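# Index the turntable one hole clockwise with the plunger

## Task

Rotate the turntable forward by exactly one hole in the clockwise direction as viewed from above, so that the plunger's pin drops completely into the new hole; the fixture must end standing upright on the deck and neither gripper may be touching it.

## Robot and tools

Robot: two arms, left_arm and right_arm. Each has six revolute joints and a parallel two-finger gripper. In the scene frame the origin sits at table height halfway between the nominal arm bases, +z points up, +x points out across the table, and left_arm is on the +y side. These are not the image sides. Calibrated bases: left_arm at (+0.025, +0.326, +0.031) m with quat_wxyz (+1.000, 0, 0, +0.003); right_arm at (-0.004, -0.268, +0.031) m with quat_wxyz (+1.000, 0, 0, -0.018). In both base frames +z is up.

A row is one flat list of 14 numbers that always covers both arms, even if only one moves. The first 7 are left_arm, the next 7 are right_arm. Within each arm the order is: waist, shoulder, elbow, wrist roll, wrist yaw, wrist pitch, then gripper opening. The six joint values are absolute target angles in radians, the same kind of value the Joint positions line prints. They are not offsets.

Stated joint ranges in radians: waist -2.618 to 3.054; shoulder 0.000 to 3.142; elbow 0.000 to 3.142; wrist roll -2.094 to 2.094; wrist yaw -1.571 to 1.571; wrist pitch -1.571 to 1.571. The true end stop may be up to 0.059 rad either side of these values. A target more than 0.059 rad outside a range, and farther out than the joint's current angle, gets the call rejected. A target beyond the real stop is clipped to that stop, and the result may print "joint sent to its limit". The opening runs from -1 (closed) to +1 (fully open, 0.094 m between the pads).

Tools:
- execute_actions(actions, cameras). actions is a list of actions. Each action is a table of 1 to 15 rows. Each row lasts one control step of 1/30 s. If a table has fewer than 15 rows, its last row is held for the remaining steps. An empty list only returns the current state.
- move(target, speed, blend, opening_speed, blocking, cameras). target is either one 14-number row or a list of up to 15 rows, all absolute joint goals. All joints move together, so a gripper's path is usually curved. Nothing avoids obstacles or the other arm. speed is in rad/s, from 0.01 to 2, default 0.5. It sets the top speed of whichever joint has the longest way to go, and you can give one value per target. blend is in rad and rounds off corners at the intermediate targets. opening_speed is the rate at which the finger command changes, in units of the -1 to +1 scale per second, minimum 0.2. blocking=false returns after about 0.5 s while the motion continues; a new move sent then takes over from the running one. The result includes a "move:" line with the outcome: done, off_target (more than 0.035 rad away), moving, held or fault. It may add limits=held, and for each arm that missed, its worst joint and the size of the error.
- wait(seconds): 0 to 10 s, while the last commands are held.
- stop(): brings a running move to rest.
- zoom_image(camera, region): camera is one of cam_head_left, cam_head_right, cam_left_wrist, cam_right_wrist. region is [x0, y0, x1, y1] in pixels of that camera's latest image, at most 504x504.
- read_manual(section): returns licence text only.
- finished_scene(scene): closes the scene given by its number. This cannot be undone. Call it only once the goal holds without the robot touching anything.

Every camera image is 896x504. The cameras argument takes a list of names; leaving it out or passing ["all"] returns all cameras, and [] returns none.

Reading results: end_effector_position (m) and end_effector_quat_wxyz are given in that arm's own base frame. The position is the point between the pads, about 1 cm behind the fingertips, and it can be off by a few cm. The fingers point along the gripper's +z axis and close along its y axis. Joint positions and Joint velocities are listed per arm in the row order above, followed by the pad gap in m. Joint targets shows what each joint is currently being driven toward. grip_measured is the measured opening on the command scale. Joint torques are in the same order; joints 1 to 3 wrap around at ±28 N m. Positive torque points toward larger angles. Torques carry an offset and noise.

Motion limits: each step, a joint's target can lead its measured angle by at most 0.202 (waist), 0.258 (shoulder), 0.3 (elbow), 0.573 (wrist pitch) or 0.522 (wrist yaw and wrist roll) rad. If a command would move a gripper more than 200 mm, it is scaled back. To hold an arm still, resend its Joint targets values. To leave a gripper unchanged, resend its current command; a 0 there is a command.

Gripping: force builds once the command is about 0.05 below the opening at which the fingers first touch. To release, command an opening well above grip_measured. Close slowly on parts that can deform.

Avoid: dropping parts, releasing anything that is still moving, fast impacts, pressing hard toward targets beyond a contact, and collisions between the two arms. Keep the fixture on the table and standing upright. Long stretched-out poses or constant pushing heat the motors. MOTOR HOT appears at 75 °C. At 90 °C the affected arm folds up and stops working.

Each tool is called after "Request:" by a JSON object that holds its "fn" and its "kwargs", one argument or row to a line.

## Session

Request:
{"fn": "execute_actions", "kwargs": {
  "actions": []
}}

Scene clock: 0.00 s.
left_arm: end_effector_position=(+0.3695, +0.0210, +0.1447) grip_measured=+1.000 end_effector_quat_wxyz=(+0.691, -0.046, +0.720, +0.036) | right_arm: end_effector_position=(+0.3642, -0.0543, +0.1341) grip_measured=+1.000 end_effector_quat_wxyz=(+0.671, +0.135, +0.726, -0.062)
Joint names: [waist, shoulder, elbow, wrist roll, wrist yaw, wrist pitch]
Joint positions: left_arm=[-0.002 1.545 0.182 -0.017 -0.116 1.321 0.094] | right_arm=[-0.036 1.532 0.189 0.115 0.24 1.248 0.094]
Joint velocities: within noise
Joint torques (N m): no reading
Heat: left arm: 33 °C; right arm: 32 °C.
Joint targets: left_arm=[-0.002 1.540 0.186 -0.017 -0.116 1.320] | right_arm=[-0.036 1.528 0.192 0.114 0.240 1.243]
Tool commands: left_gripper/opening=+1.0 right_gripper/opening=+1.0

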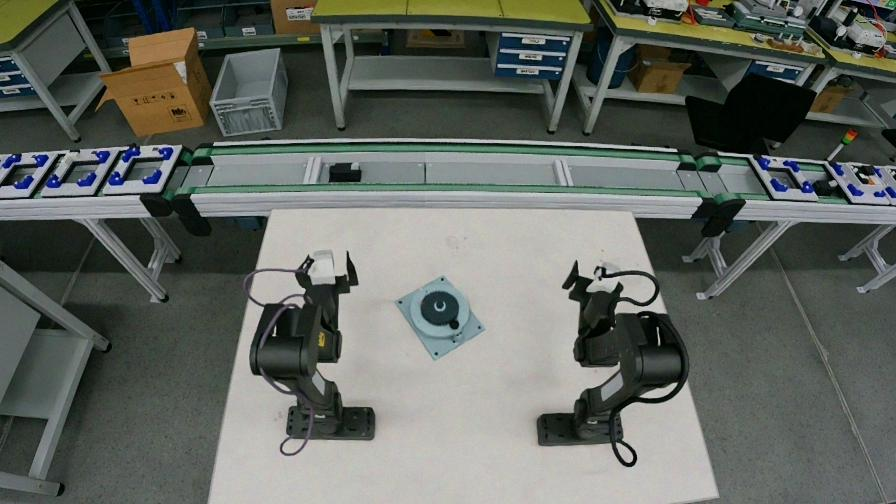

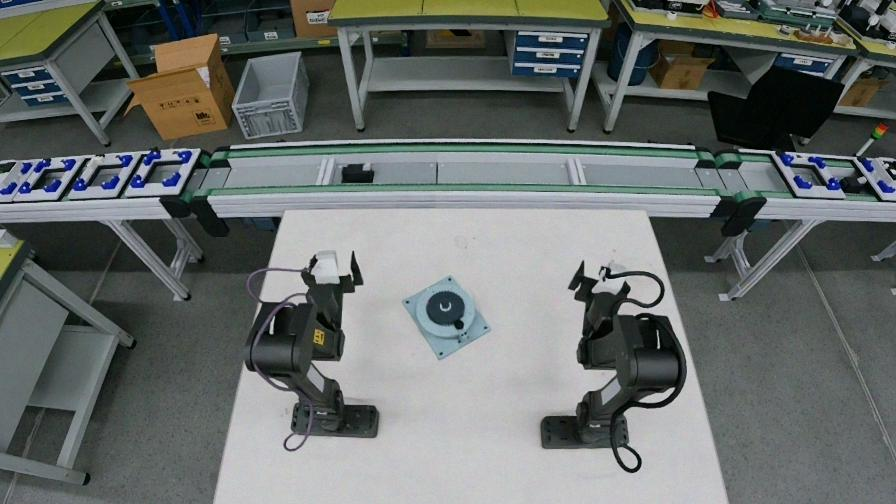

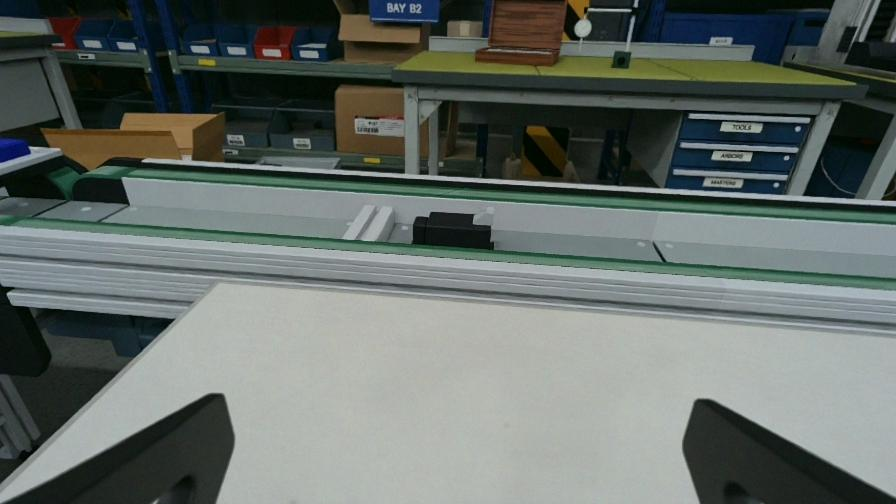

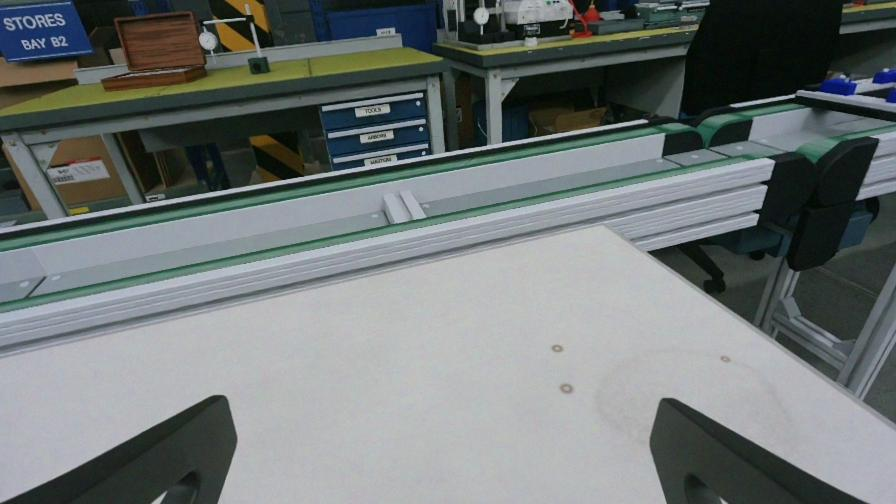

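Request:
{"fn": "zoom_image", "kwargs": {
  "camera": "cam_head_left",
  "region": [380, 260, 500, 370]
}}

Request:
{"fn": "zoom_image", "kwargs": {
  "camera": "cam_head_right",
  "region": [390, 260, 510, 370]
}}

Scaled by 4.200 from the camera's 896x504 image, which has a finer 1280x720 frame.

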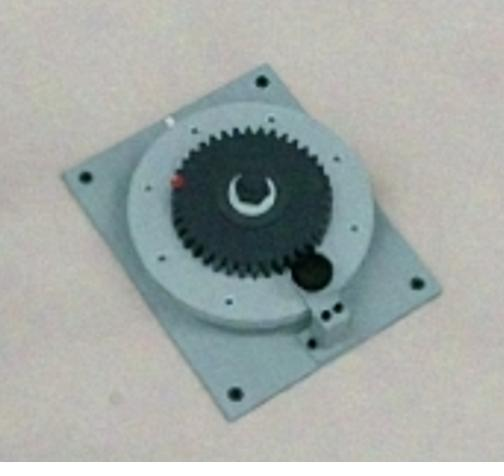

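Scaled by 4.200 from the camera's 896x504 image, which has a finer 1280x720 frame.

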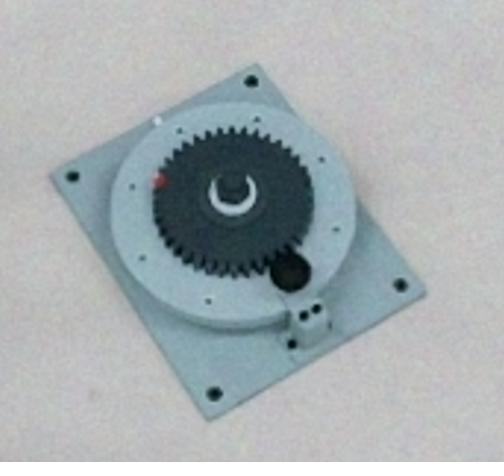

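Request:
{"fn": "move", "kwargs": {
  "target": [-0.757,1.378,1.594,0,0,-1.216,1,-0.036,1.528,0.192,0.114,0.24,1.243,1],
  "speed": 1,
  "cameras": ["cam_left_wrist","cam_head_left"]
}}

Scene clock: 58.87 s.
left_arm: end_effector_position=(+0.2448, -0.2263, +0.2686) grip_measured=+1.000 end_effector_quat_wxyz=(+0.253, +0.348, +0.897, -0.098) | right_arm: end_effector_position=(+0.3642, -0.0543, +0.1341) grip_measured=+1.000 end_effector_quat_wxyz=(+0.671, +0.135, +0.726, -0.062)
Joint names: [waist, shoulder, elbow, wrist roll, wrist yaw, wrist pitch]
Joint positions: left_arm=[-0.753 1.392 1.569 -0.01 -0.006 -1.199 0.094] | right_arm=[-0.036 1.532 0.189 0.115 0.24 1.248 0.094]
Joint velocities: within noise
Joint torques (N m): left_arm=[-0.38 -6.27 7.15 0.13 0.05 1.25] | right_arm=[-0.08 -4.49 6.13 0 0 1.7]
Heat: left arm: 33 °C; right arm: 34 °C.
Joint targets: left_arm=[-0.757 1.378 1.594 0.000 0.000 -1.216] | right_arm=[-0.036 1.528 0.192 0.114 0.240 1.243]
move: done
Images, in order (width x height): cam_head_left 896x504, cam_left_wrist 896x504.

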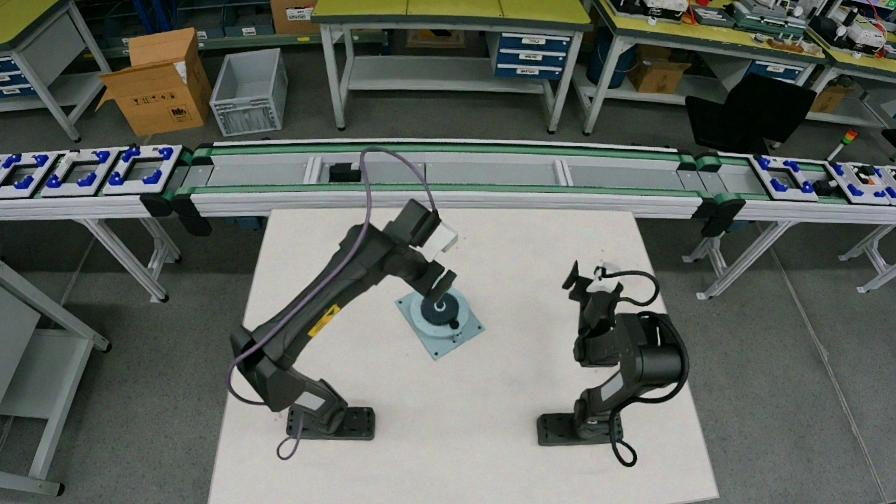

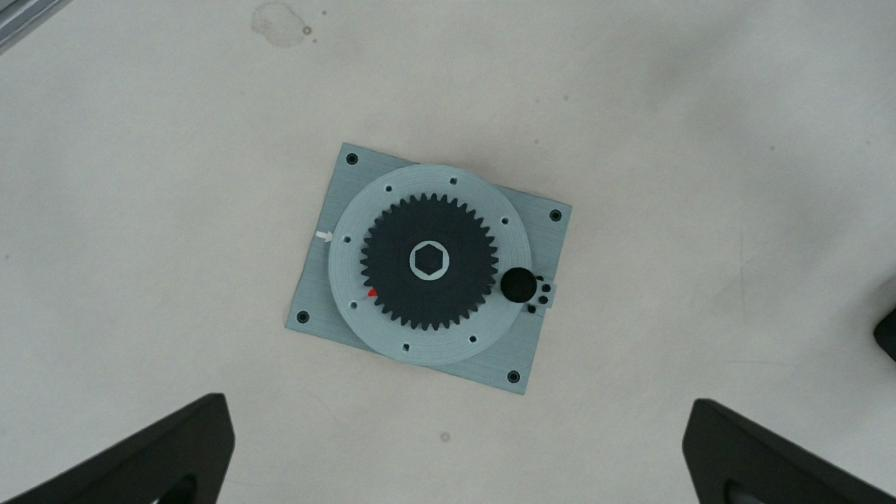

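Request:
{"fn": "zoom_image", "kwargs": {
  "camera": "cam_left_wrist",
  "region": [270, 130, 590, 410]
}}

Scaled by 1.575 from the camera's 896x504 image, which has a finer 1280x720 frame.

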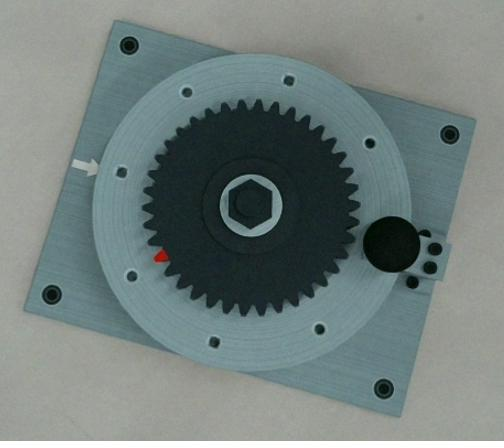

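Request:
{"fn": "move", "kwargs": {
  "target": [-0.757,0.27,0.26,0,0,-0.39,1,-0.036,1.528,0.192,0.114,0.24,1.243,1],
  "speed": 1,
  "cameras": ["cam_left_wrist"]
}}

Request:
{"fn": "zoom_image", "kwargs": {
  "camera": "cam_left_wrist",
  "region": [200, 80, 704, 480]
}}

Scene clock: 120.40 s.
left_arm: end_effector_position=(+0.1761, -0.1620, +0.1487) grip_measured=+1.000 end_effector_quat_wxyz=(+0.507, +0.303, +0.782, -0.200) | right_arm: end_effector_position=(+0.3642, -0.0543, +0.1341) grip_measured=+1.000 end_effector_quat_wxyz=(+0.671, +0.135, +0.726, -0.062)
Joint names: [waist, shoulder, elbow, wrist roll, wrist yaw, wrist pitch]
Joint positions: left_arm=[-0.753 0.283 0.272 -0.009 -0.006 -0.407 0.094] | right_arm=[-0.036 1.532 0.189 0.115 0.24 1.248 0.094]
Joint velocities: within noise
Joint torques (N m): left_arm=[-0.35 0.92 5.04 0.11 0.04 2.34] | right_arm=[-0.08 -4.52 6.11 0.03 0.01 1.71]
Heat: left arm: 33 °C; right arm: 35 °C.
Joint targets: left_arm=[-0.757 0.270 0.260 0.000 0.000 -0.390] | right_arm=[-0.036 1.528 0.192 0.114 0.240 1.243]
move: done
Images, in order (width x height): cam_left_wrist 896x504.

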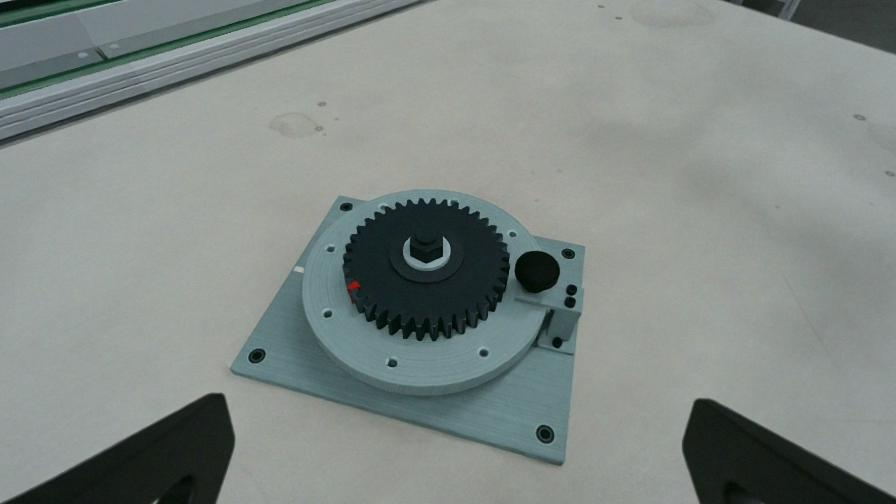

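Scaled by 1.000.

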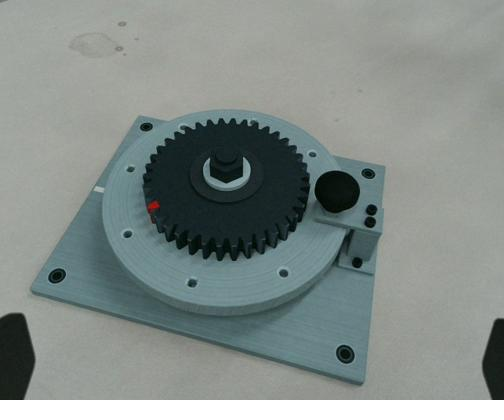

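Request:
{"fn": "zoom_image", "kwargs": {
  "camera": "cam_left_wrist",
  "region": [460, 210, 620, 370]
}}

Request:
{"fn": "zoom_image", "kwargs": {
  "camera": "cam_left_wrist",
  "region": [290, 170, 550, 410]
}}

Scaled by 3.150 from the camera's 896x504 image, which has a finer 1280x720 frame.

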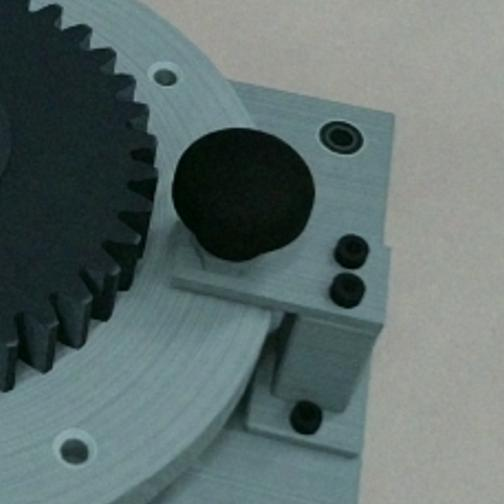

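Scaled by 1.938 from the camera's 896x504 image, which has a finer 1280x720 frame.

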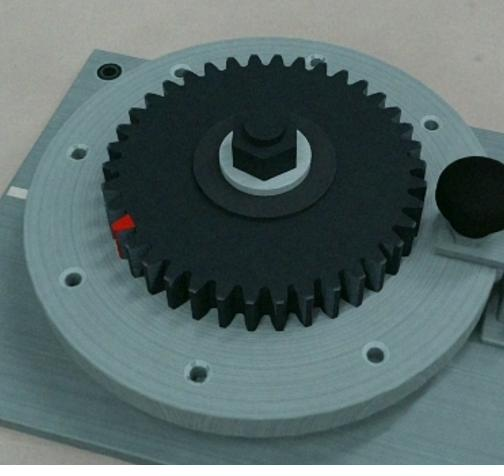

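Request:
{"fn": "move", "kwargs": {
  "target": [-0.757,0.27,0.26,0,0,-0.39,1,0.84,1.809,1.666,0,0,-1.157,0],
  "speed": 1,
  "cameras": ["cam_right_wrist","cam_left_wrist"]
}}

Request:
{"fn": "zoom_image", "kwargs": {
  "camera": "cam_right_wrist",
  "region": [300, 60, 650, 360]
}}

Scene clock: 298.10 s.
left_arm: end_effector_position=(+0.1762, -0.1621, +0.1490) grip_measured=+1.000 end_effector_quat_wxyz=(+0.507, +0.303, +0.782, -0.200) | right_arm: end_effector_position=(+0.2660, +0.2951, +0.1612) grip_measured=+0.002 end_effector_quat_wxyz=(+0.129, -0.398, +0.907, +0.053)
Joint names: [waist, shoulder, elbow, wrist roll, wrist yaw, wrist pitch]
Joint positions: left_arm=[-0.753 0.283 0.272 -0.009 -0.006 -0.406 0.094] | right_arm=[0.839 1.79 1.644 0.01 0.009 -1.144 0.047]
Joint velocities: within noise
Joint torques (N m): left_arm=[-0.39 0.9 5.07 0.11 0.05 2.32] | right_arm=[0.02 -7.25 10.26 -0.07 -0.11 0.59]
Heat: left arm: 37 °C; right arm: 38 °C.
Joint targets: left_arm=[-0.757 0.270 0.260 0.000 0.000 -0.390] | right_arm=[0.840 1.809 1.666 0.000 0.000 -1.157]
move: done
Images, in order (width x height): cam_left_wrist 896x504, cam_right_wrist 896x504.

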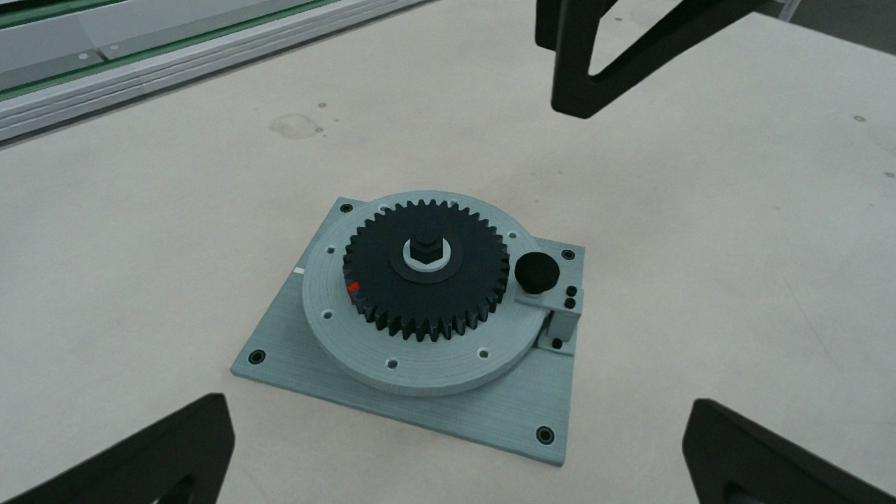

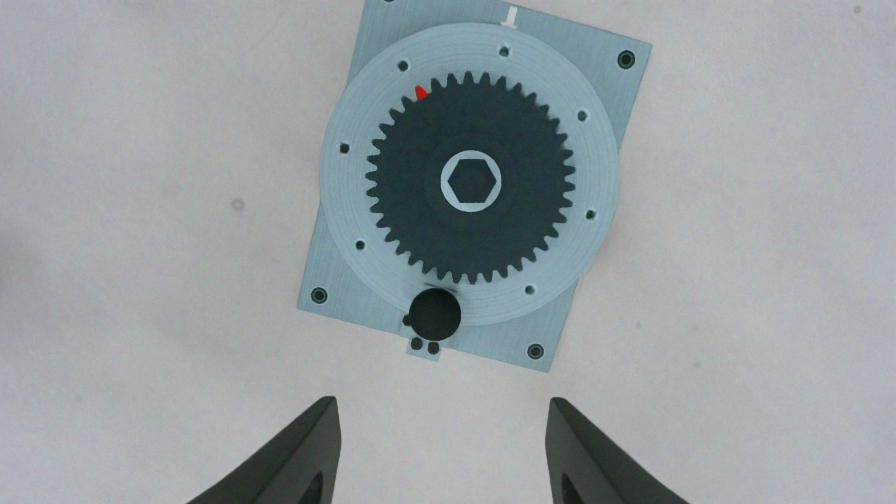

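Scaled by 1.440 from the camera's 896x504 image, which has a finer 1280x720 frame.

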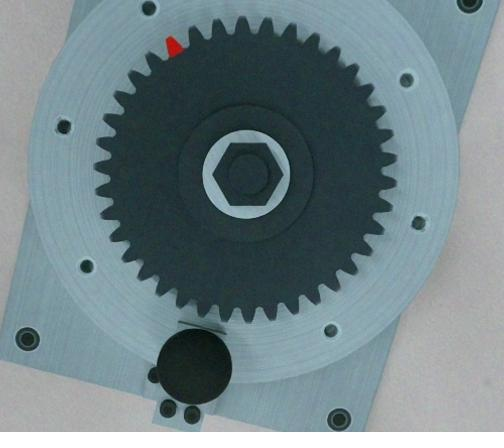

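Request:
{"fn": "move", "kwargs": {
  "target": [
    [-0.757,0.27,0.26,0,0,-0.39,1,0.855,1.233,0.981,0,0,-0.648,0.5],
    [-0.757,0.27,0.26,0,0,-0.39,1,0.855,1.321,0.153,0,0,0.718,0.5]
  ],
  "speed": 0.8,
  "blend": 0.1,
  "cameras": ["cam_right_wrist","cam_left_wrist"]
}}

Scene clock: 371.43 s.
left_arm: end_effector_position=(+0.1762, -0.1621, +0.1490) grip_measured=+1.000 end_effector_quat_wxyz=(+0.507, +0.303, +0.782, -0.200) | right_arm: end_effector_position=(+0.2202, +0.2479, +0.0679) grip_measured=+0.498 end_effector_quat_wxyz=(+0.488, -0.341, +0.773, +0.218)
Joint names: [waist, shoulder, elbow, wrist roll, wrist yaw, wrist pitch]
Joint positions: left_arm=[-0.753 0.283 0.272 -0.009 -0.006 -0.406 0.094] | right_arm=[0.846 1.314 0.16 0.009 0.009 0.712 0.07]
Joint velocities: within noise
Joint torques (N m): left_arm=[-0.36 0.9 5.08 0.13 0.05 2.33] | right_arm=[0.79 -2.47 6.15 -0.06 -0.1 1.75]
Heat: left arm: 38 °C; right arm: 33 °C.
Joint targets: left_arm=[-0.757 0.270 0.260 0.000 0.000 -0.390] | right_arm=[0.855 1.321 0.153 0.000 0.000 0.718]
move: done
Images, in order (width x height): cam_left_wrist 896x504, cam_right_wrist 896x504.

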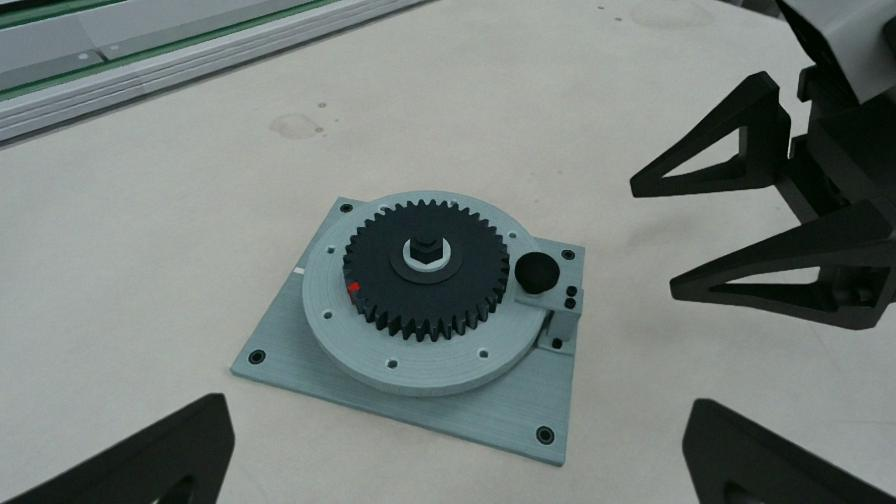

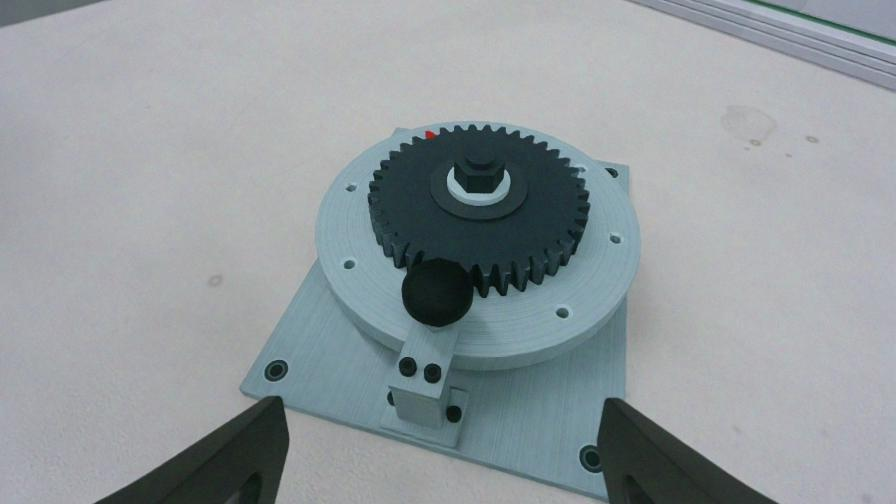

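Request:
{"fn": "move", "kwargs": {
  "target": [-0.757,0.27,0.26,0,0,-0.39,1,0.864,1.725,0.32,0,0,0.955,0.3],
  "speed": 0.4,
  "cameras": ["cam_right_wrist","cam_left_wrist"]
}}

Request:
{"fn": "zoom_image", "kwargs": {
  "camera": "cam_left_wrist",
  "region": [460, 150, 700, 350]
}}

Scene clock: 402.00 s.
left_arm: end_effector_position=(+0.1762, -0.1621, +0.1490) grip_measured=+1.000 end_effector_quat_wxyz=(+0.507, +0.303, +0.782, -0.200) | right_arm: end_effector_position=(+0.2491, +0.2856, +0.0381) grip_measured=+0.302 end_effector_quat_wxyz=(+0.481, -0.346, +0.775, +0.218)
Joint names: [waist, shoulder, elbow, wrist roll, wrist yaw, wrist pitch]
Joint positions: left_arm=[-0.753 0.283 0.272 -0.009 -0.006 -0.406 0.094] | right_arm=[0.855 1.711 0.304 0.009 0.009 0.949 0.061]
Joint velocities: within noise
Joint torques (N m): left_arm=[-0.4 0.96 5.09 0.11 0.04 2.33] | right_arm=[0.72 -4.49 6.83 -0.07 -0.11 1.74]
Heat: left arm: 38 °C; right arm: 37 °C.
Joint targets: left_arm=[-0.757 0.270 0.260 0.000 0.000 -0.390] | right_arm=[0.864 1.725 0.320 0.000 0.000 0.955]
move: done
Images, in order (width x height): cam_left_wrist 896x504, cam_right_wrist 896x504.

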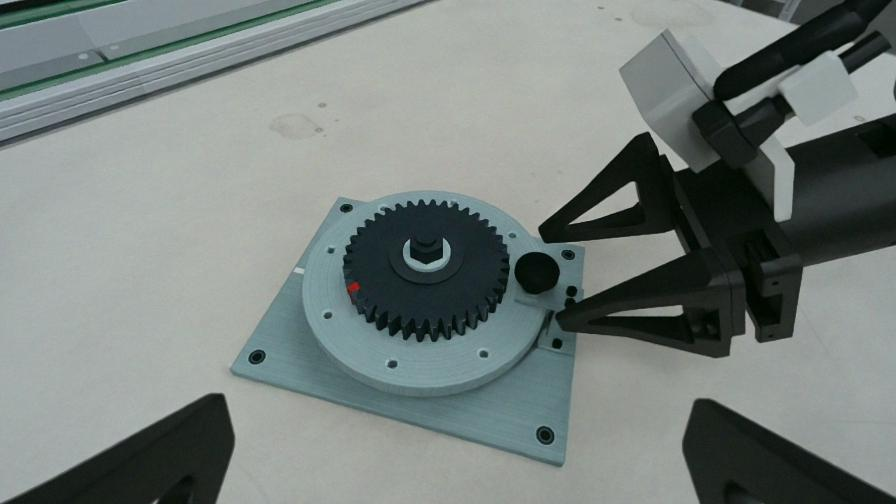

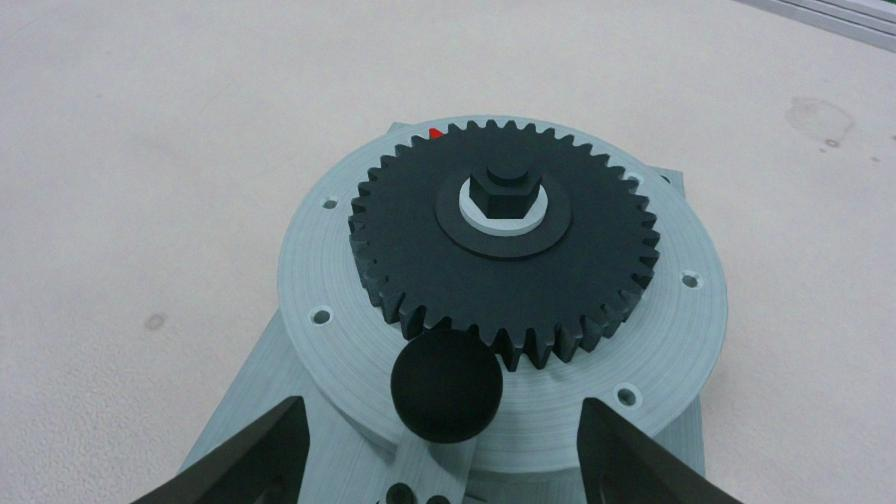

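Scaled by 2.100 from the camera's 896x504 image, which has a finer 1280x720 frame.

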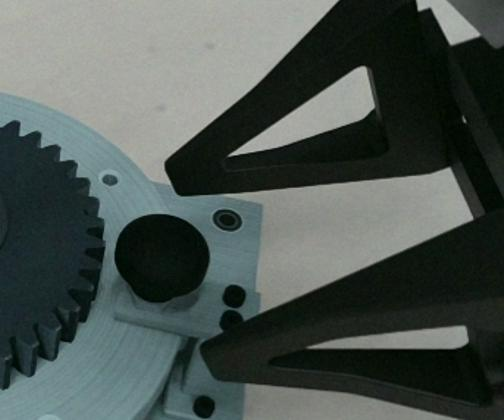

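Request:
{"fn": "move", "kwargs": {
  "target": [
    [-0.757,0.27,0.26,0,0,-0.39,1,0.864,1.713,0.361,0,0,0.902,0.3],
    [-0.757,0.27,0.26,0,0,-0.39,1,0.864,1.713,0.361,0,0,0.902,-0.4]
  ],
  "speed": 0.4,
  "opening_speed": 0.5,
  "cameras": ["cam_right_wrist","cam_left_wrist"]
}}

Request:
{"fn": "zoom_image", "kwargs": {
  "camera": "cam_left_wrist",
  "region": [460, 150, 700, 350]
}}

Scene clock: 422.40 s.
left_arm: end_effector_position=(+0.1762, -0.1621, +0.1490) grip_measured=+1.000 end_effector_quat_wxyz=(+0.507, +0.303, +0.782, -0.200) | right_arm: end_effector_position=(+0.2561, +0.2937, +0.0446) grip_measured=-0.398 end_effector_quat_wxyz=(+0.485, -0.345, +0.773, +0.219)
Joint names: [waist, shoulder, elbow, wrist roll, wrist yaw, wrist pitch]
Joint positions: left_arm=[-0.753 0.283 0.272 -0.009 -0.006 -0.406 0.094] | right_arm=[0.855 1.711 0.346 0.009 0.009 0.917 0.028]
Joint velocities: within noise
Joint torques (N m): left_arm=[-0.38 0.91 5.05 0.11 0.05 2.34] | right_arm=[0.73 -5.59 7.05 -0.07 -0.11 1.57]
Heat: left arm: 38 °C; right arm: 36 °C.
Joint targets: left_arm=[-0.757 0.270 0.260 0.000 0.000 -0.390] | right_arm=[0.864 1.713 0.361 0.000 0.000 0.902]
move: done
Images, in order (width x height): cam_left_wrist 896x504, cam_right_wrist 896x504.

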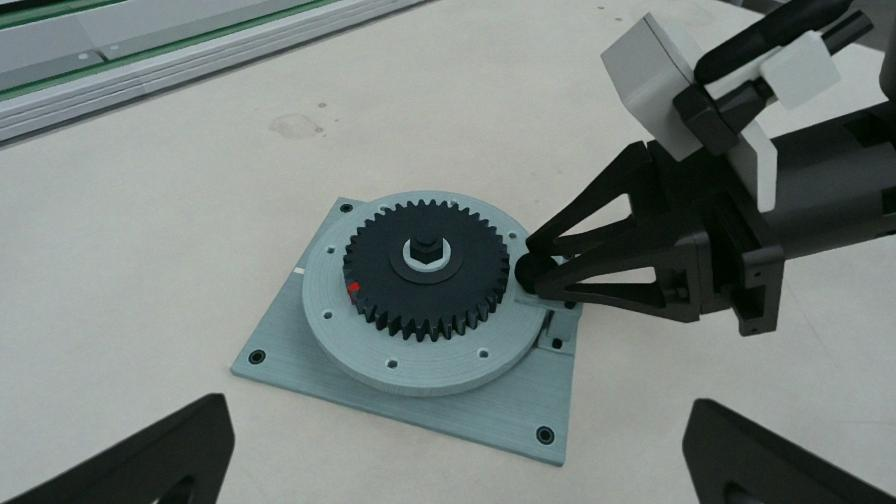

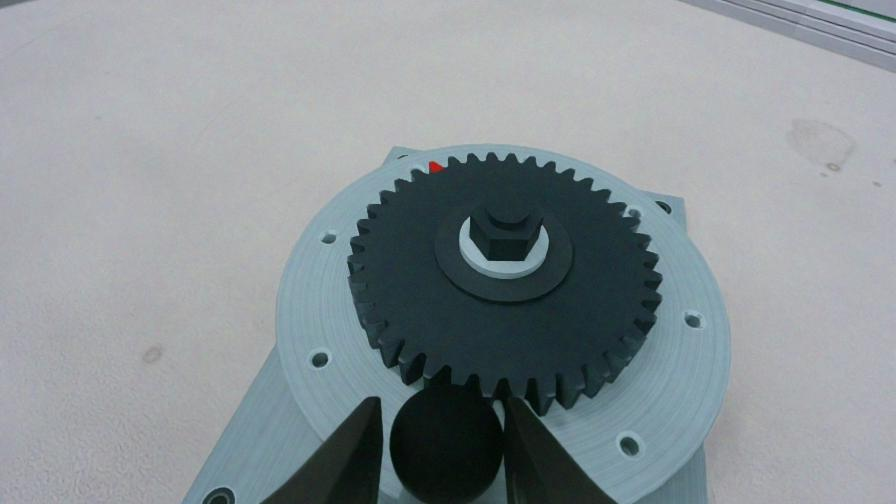

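Scaled by 2.100 from the camera's 896x504 image, which has a finer 1280x720 frame.

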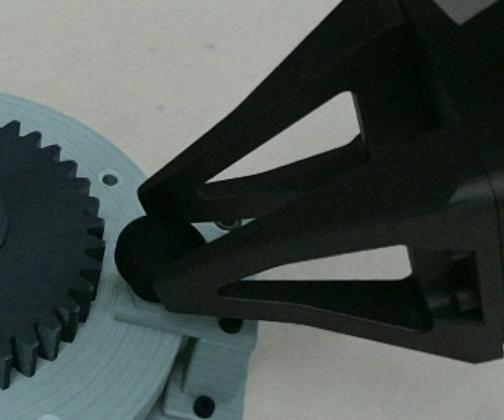

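Request:
{"fn": "move", "kwargs": {
  "target": [-0.757,0.27,0.26,0,0,-0.39,1,0.862,2.0,0.276,0,0,1.475,0.0],
  "speed": 0.3,
  "cameras": ["cam_right_wrist","cam_left_wrist"]
}}

Request:
{"fn": "zoom_image", "kwargs": {
  "camera": "cam_left_wrist",
  "region": [460, 150, 700, 350]
}}

Scene clock: 461.73 s.
left_arm: end_effector_position=(+0.1762, -0.1621, +0.1490) grip_measured=+1.000 end_effector_quat_wxyz=(+0.507, +0.303, +0.782, -0.200) | right_arm: end_effector_position=(+0.2601, +0.2982, +0.0532) grip_measured=-0.002 end_effector_quat_wxyz=(+0.566, -0.319, +0.716, +0.257)
Joint names: [waist, shoulder, elbow, wrist roll, wrist yaw, wrist pitch]
Joint positions: left_arm=[-0.753 0.283 0.272 -0.009 -0.006 -0.406 0.094] | right_arm=[0.855 1.982 0.283 0.009 0.009 1.469 0.047]
Joint velocities: within noise
Joint torques (N m): left_arm=[-0.36 0.94 5.08 0.12 0.04 2.33] | right_arm=[0.58 -5.11 2.82 -0.07 -0.1 1.8]
Heat: left arm: 38 °C; right arm: 37 °C.
Joint targets: left_arm=[-0.757 0.270 0.260 0.000 0.000 -0.390] | right_arm=[0.862 2.000 0.276 0.000 0.000 1.475]
move: done
Images, in order (width x height): cam_left_wrist 896x504, cam_right_wrist 896x504.

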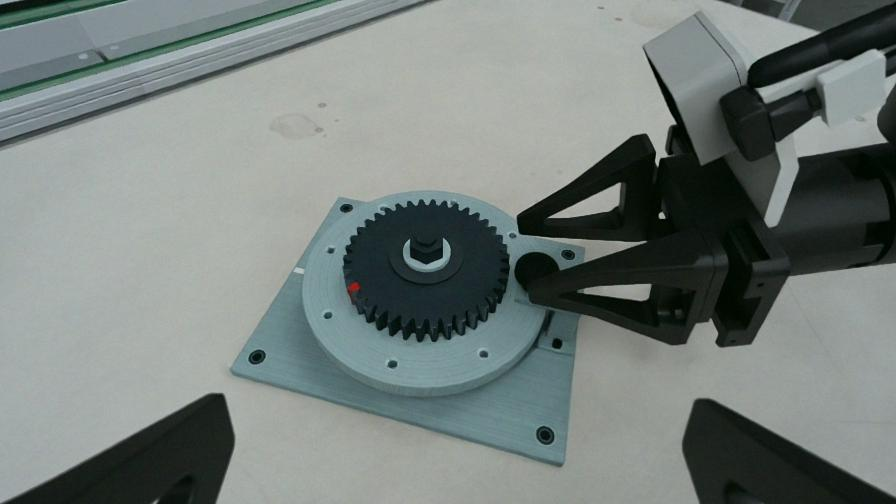

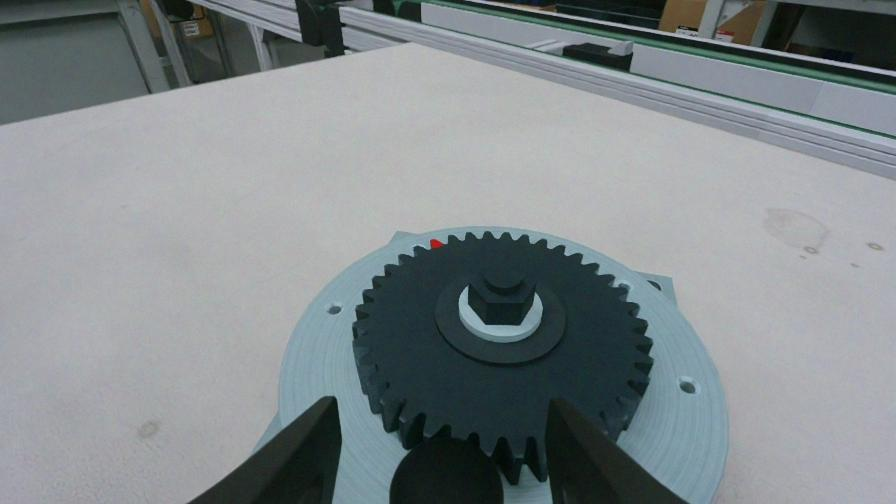

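Scaled by 2.100 from the camera's 896x504 image, which has a finer 1280x720 frame.

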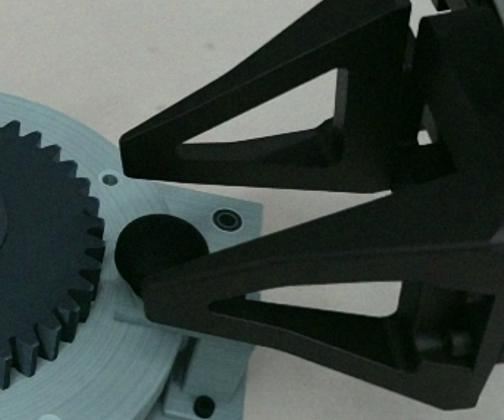

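Request:
{"fn": "move", "kwargs": {
  "target": [-0.757,0.27,0.26,0,0,-0.39,1,0.862,2.03,0.255,0,0,1.505,0.0],
  "speed": 0.2,
  "cameras": ["cam_right_wrist","cam_left_wrist"]
}}

Request:
{"fn": "zoom_image", "kwargs": {
  "camera": "cam_left_wrist",
  "region": [460, 150, 700, 350]
}}

Scene clock: 472.67 s.
left_arm: end_effector_position=(+0.1762, -0.1621, +0.1490) grip_measured=+1.000 end_effector_quat_wxyz=(+0.507, +0.303, +0.782, -0.200) | right_arm: end_effector_position=(+0.2555, +0.2930, +0.0438) grip_measured=-0.002 end_effector_quat_wxyz=(+0.558, -0.322, +0.722, +0.253)
Joint names: [waist, shoulder, elbow, wrist roll, wrist yaw, wrist pitch]
Joint positions: left_arm=[-0.753 0.283 0.272 -0.009 -0.006 -0.406 0.094] | right_arm=[0.855 2.012 0.262 0.009 0.009 1.499 0.047]
Joint velocities: within noise
Joint torques (N m): left_arm=[-0.38 0.92 5.07 0.11 0.05 2.34] | right_arm=[0.62 -5.04 2.5 -0.07 -0.12 1.83]
Heat: left arm: 38 °C; right arm: 37 °C.
Joint targets: left_arm=[-0.757 0.270 0.260 0.000 0.000 -0.390] | right_arm=[0.862 2.030 0.255 0.000 0.000 1.505]
move: done
Images, in order (width x height): cam_left_wrist 896x504, cam_right_wrist 896x504.

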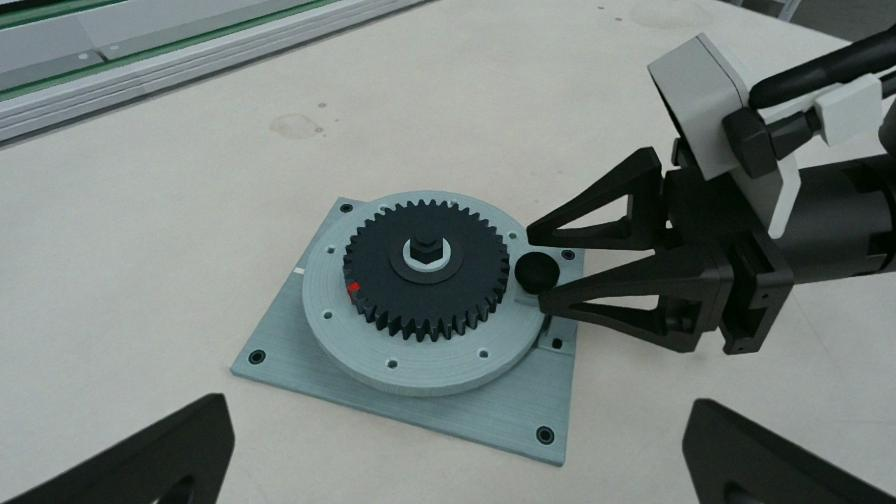

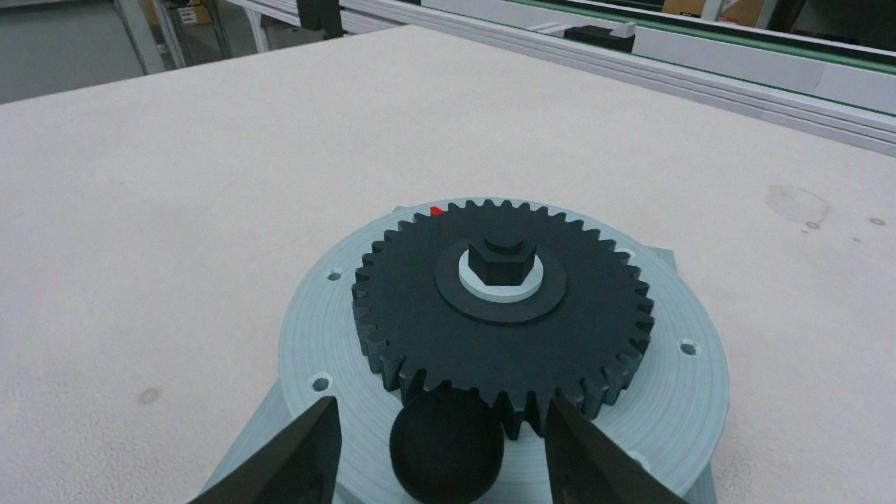

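Scaled by 2.100 from the camera's 896x504 image, which has a finer 1280x720 frame.

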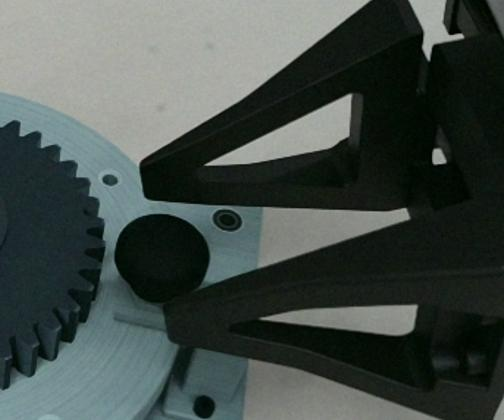

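Request:
{"fn": "move", "kwargs": {
  "target": [-0.724,2.045,1.727,-1.04,0,-1.253,-0.1,0.862,2.03,0.255,0,0,1.505,0.0],
  "speed": 0.8
}}

Request:
{"fn": "zoom_image", "kwargs": {
  "camera": "cam_right_wrist",
  "region": [250, 0, 750, 500]
}}

Scene clock: 489.07 s.
left_arm: end_effector_position=(+0.2912, -0.2591, +0.0832) grip_measured=-0.098 end_effector_quat_wxyz=(+0.002, -0.149, +0.989, -0.001) | right_arm: end_effector_position=(+0.2556, +0.2931, +0.0441) grip_measured=-0.002 end_effector_quat_wxyz=(+0.559, -0.322, +0.721, +0.254)
Joint names: [waist, shoulder, elbow, wrist roll, wrist yaw, wrist pitch]
Joint positions: left_arm=[-0.731 2.032 1.7 -1.029 -0.003 -1.233 0.042] | right_arm=[0.855 2.012 0.262 0.009 0.009 1.5 0.047]
Joint velocities: within noise
Joint torques (N m): left_arm=[0.58 -9.77 7.06 -0.13 0.02 0.22] | right_arm=[0.61 -5.04 2.5 -0.08 -0.1 1.8]
Heat: left arm: 38 °C; right arm: 38 °C.
Joint targets: left_arm=[-0.724 2.045 1.727 -1.040 0.000 -1.253] | right_arm=[0.862 2.030 0.255 0.000 0.000 1.505]
move: done

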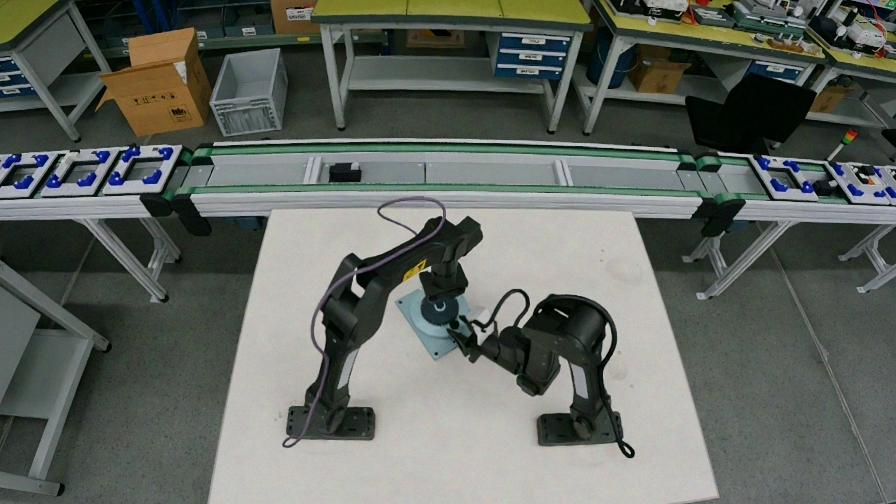

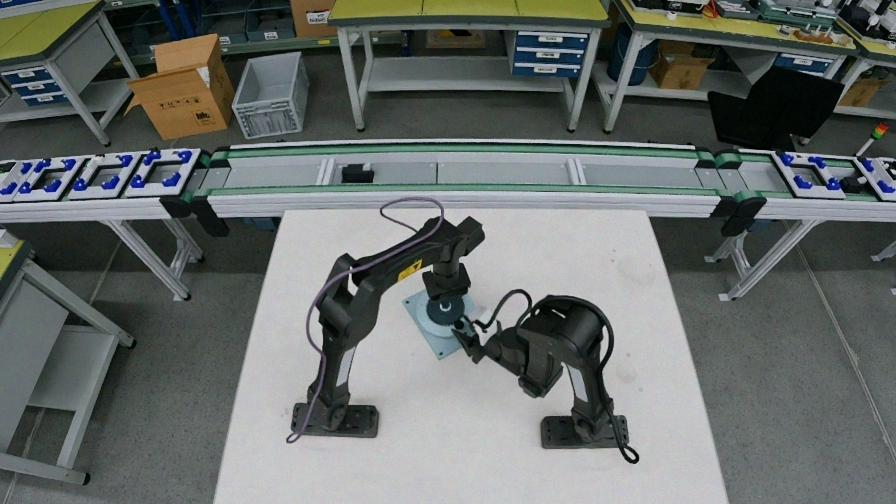

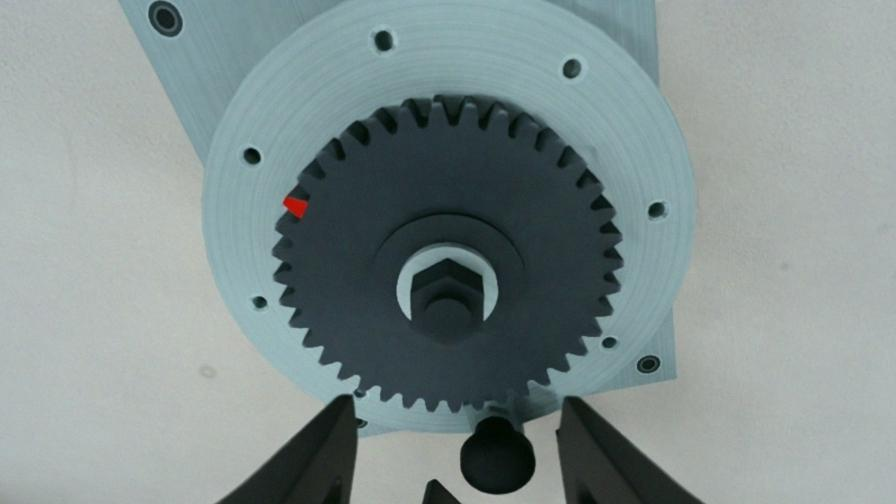

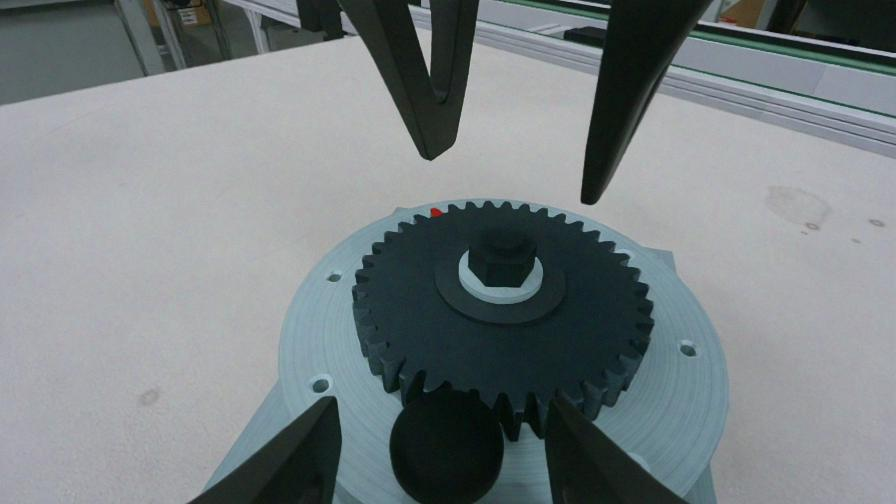

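Scaled by 1.008 from the camera's 896x504 image, which has a finer 1280x720 frame.

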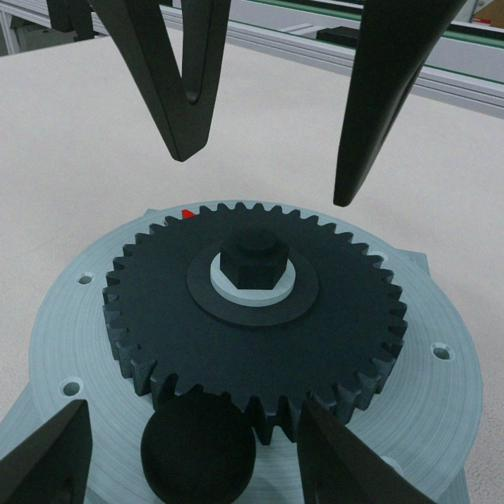

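Request:
{"fn": "move", "kwargs": {
  "target": [-0.711,2.0655,1.6565,-1.04,0,-1.162,-0.1,0.862,2.03,0.255,0,0,1.505,0.0],
  "speed": 0.3,
  "cameras": ["cam_right_wrist","cam_left_wrist"]
}}

Scene clock: 511.53 s.
left_arm: end_effector_position=(+0.2981, -0.2581, +0.0701) grip_measured=-0.098 end_effector_quat_wxyz=(+0.006, -0.156, +0.988, -0.005) | right_arm: end_effector_position=(+0.2556, +0.2931, +0.0442) grip_measured=-0.002 end_effector_quat_wxyz=(+0.559, -0.322, +0.721, +0.254)
Joint names: [waist, shoulder, elbow, wrist roll, wrist yaw, wrist pitch]
Joint positions: left_arm=[-0.717 2.047 1.668 -1.03 -0.002 -1.178 0.042] | right_arm=[0.855 2.012 0.262 0.009 0.009 1.501 0.047]
Joint velocities: within noise
Joint torques (N m): left_arm=[0.51 -9.36 4.01 -0.1 0.01 0.63] | right_arm=[0.57 -5.07 2.48 -0.06 -0.11 1.79]
Heat: left arm: 34 °C; right arm: 39 °C.
Joint targets: left_arm=[-0.711 2.065 1.656 -1.040 0.000 -1.162] | right_arm=[0.862 2.030 0.255 0.000 0.000 1.505]
move: done
Images, in order (width x height): cam_left_wrist 896x504, cam_right_wrist 896x504.

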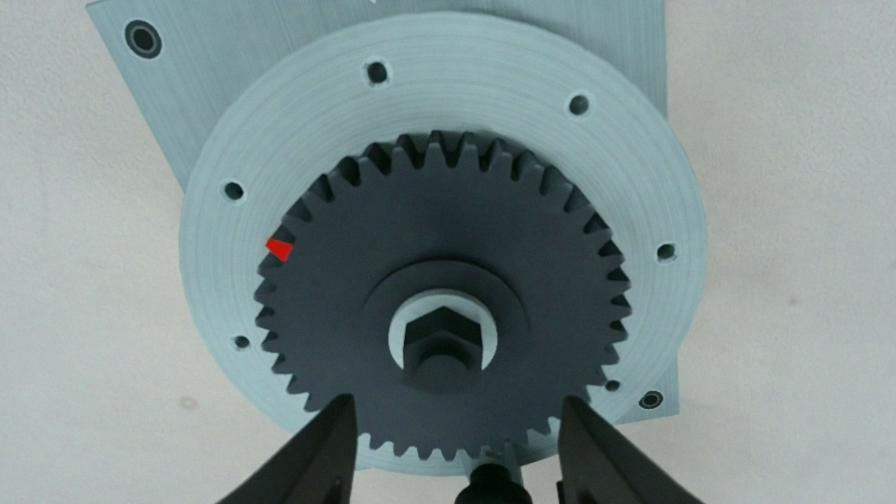

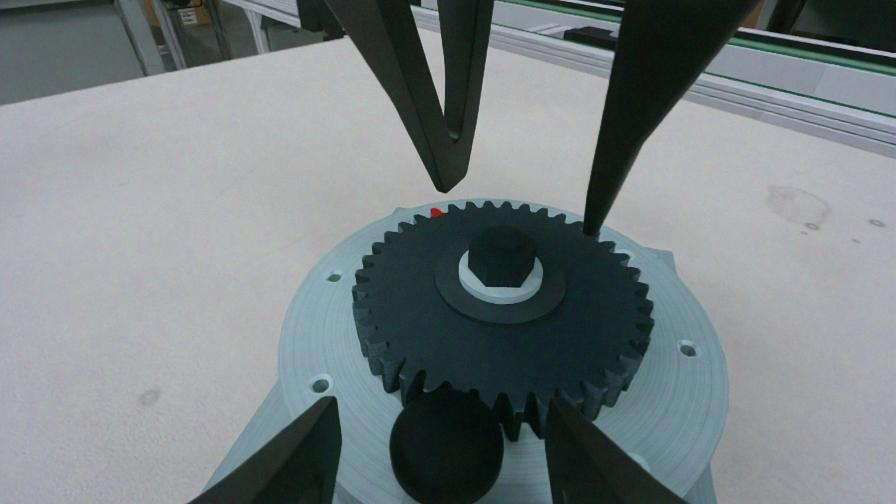

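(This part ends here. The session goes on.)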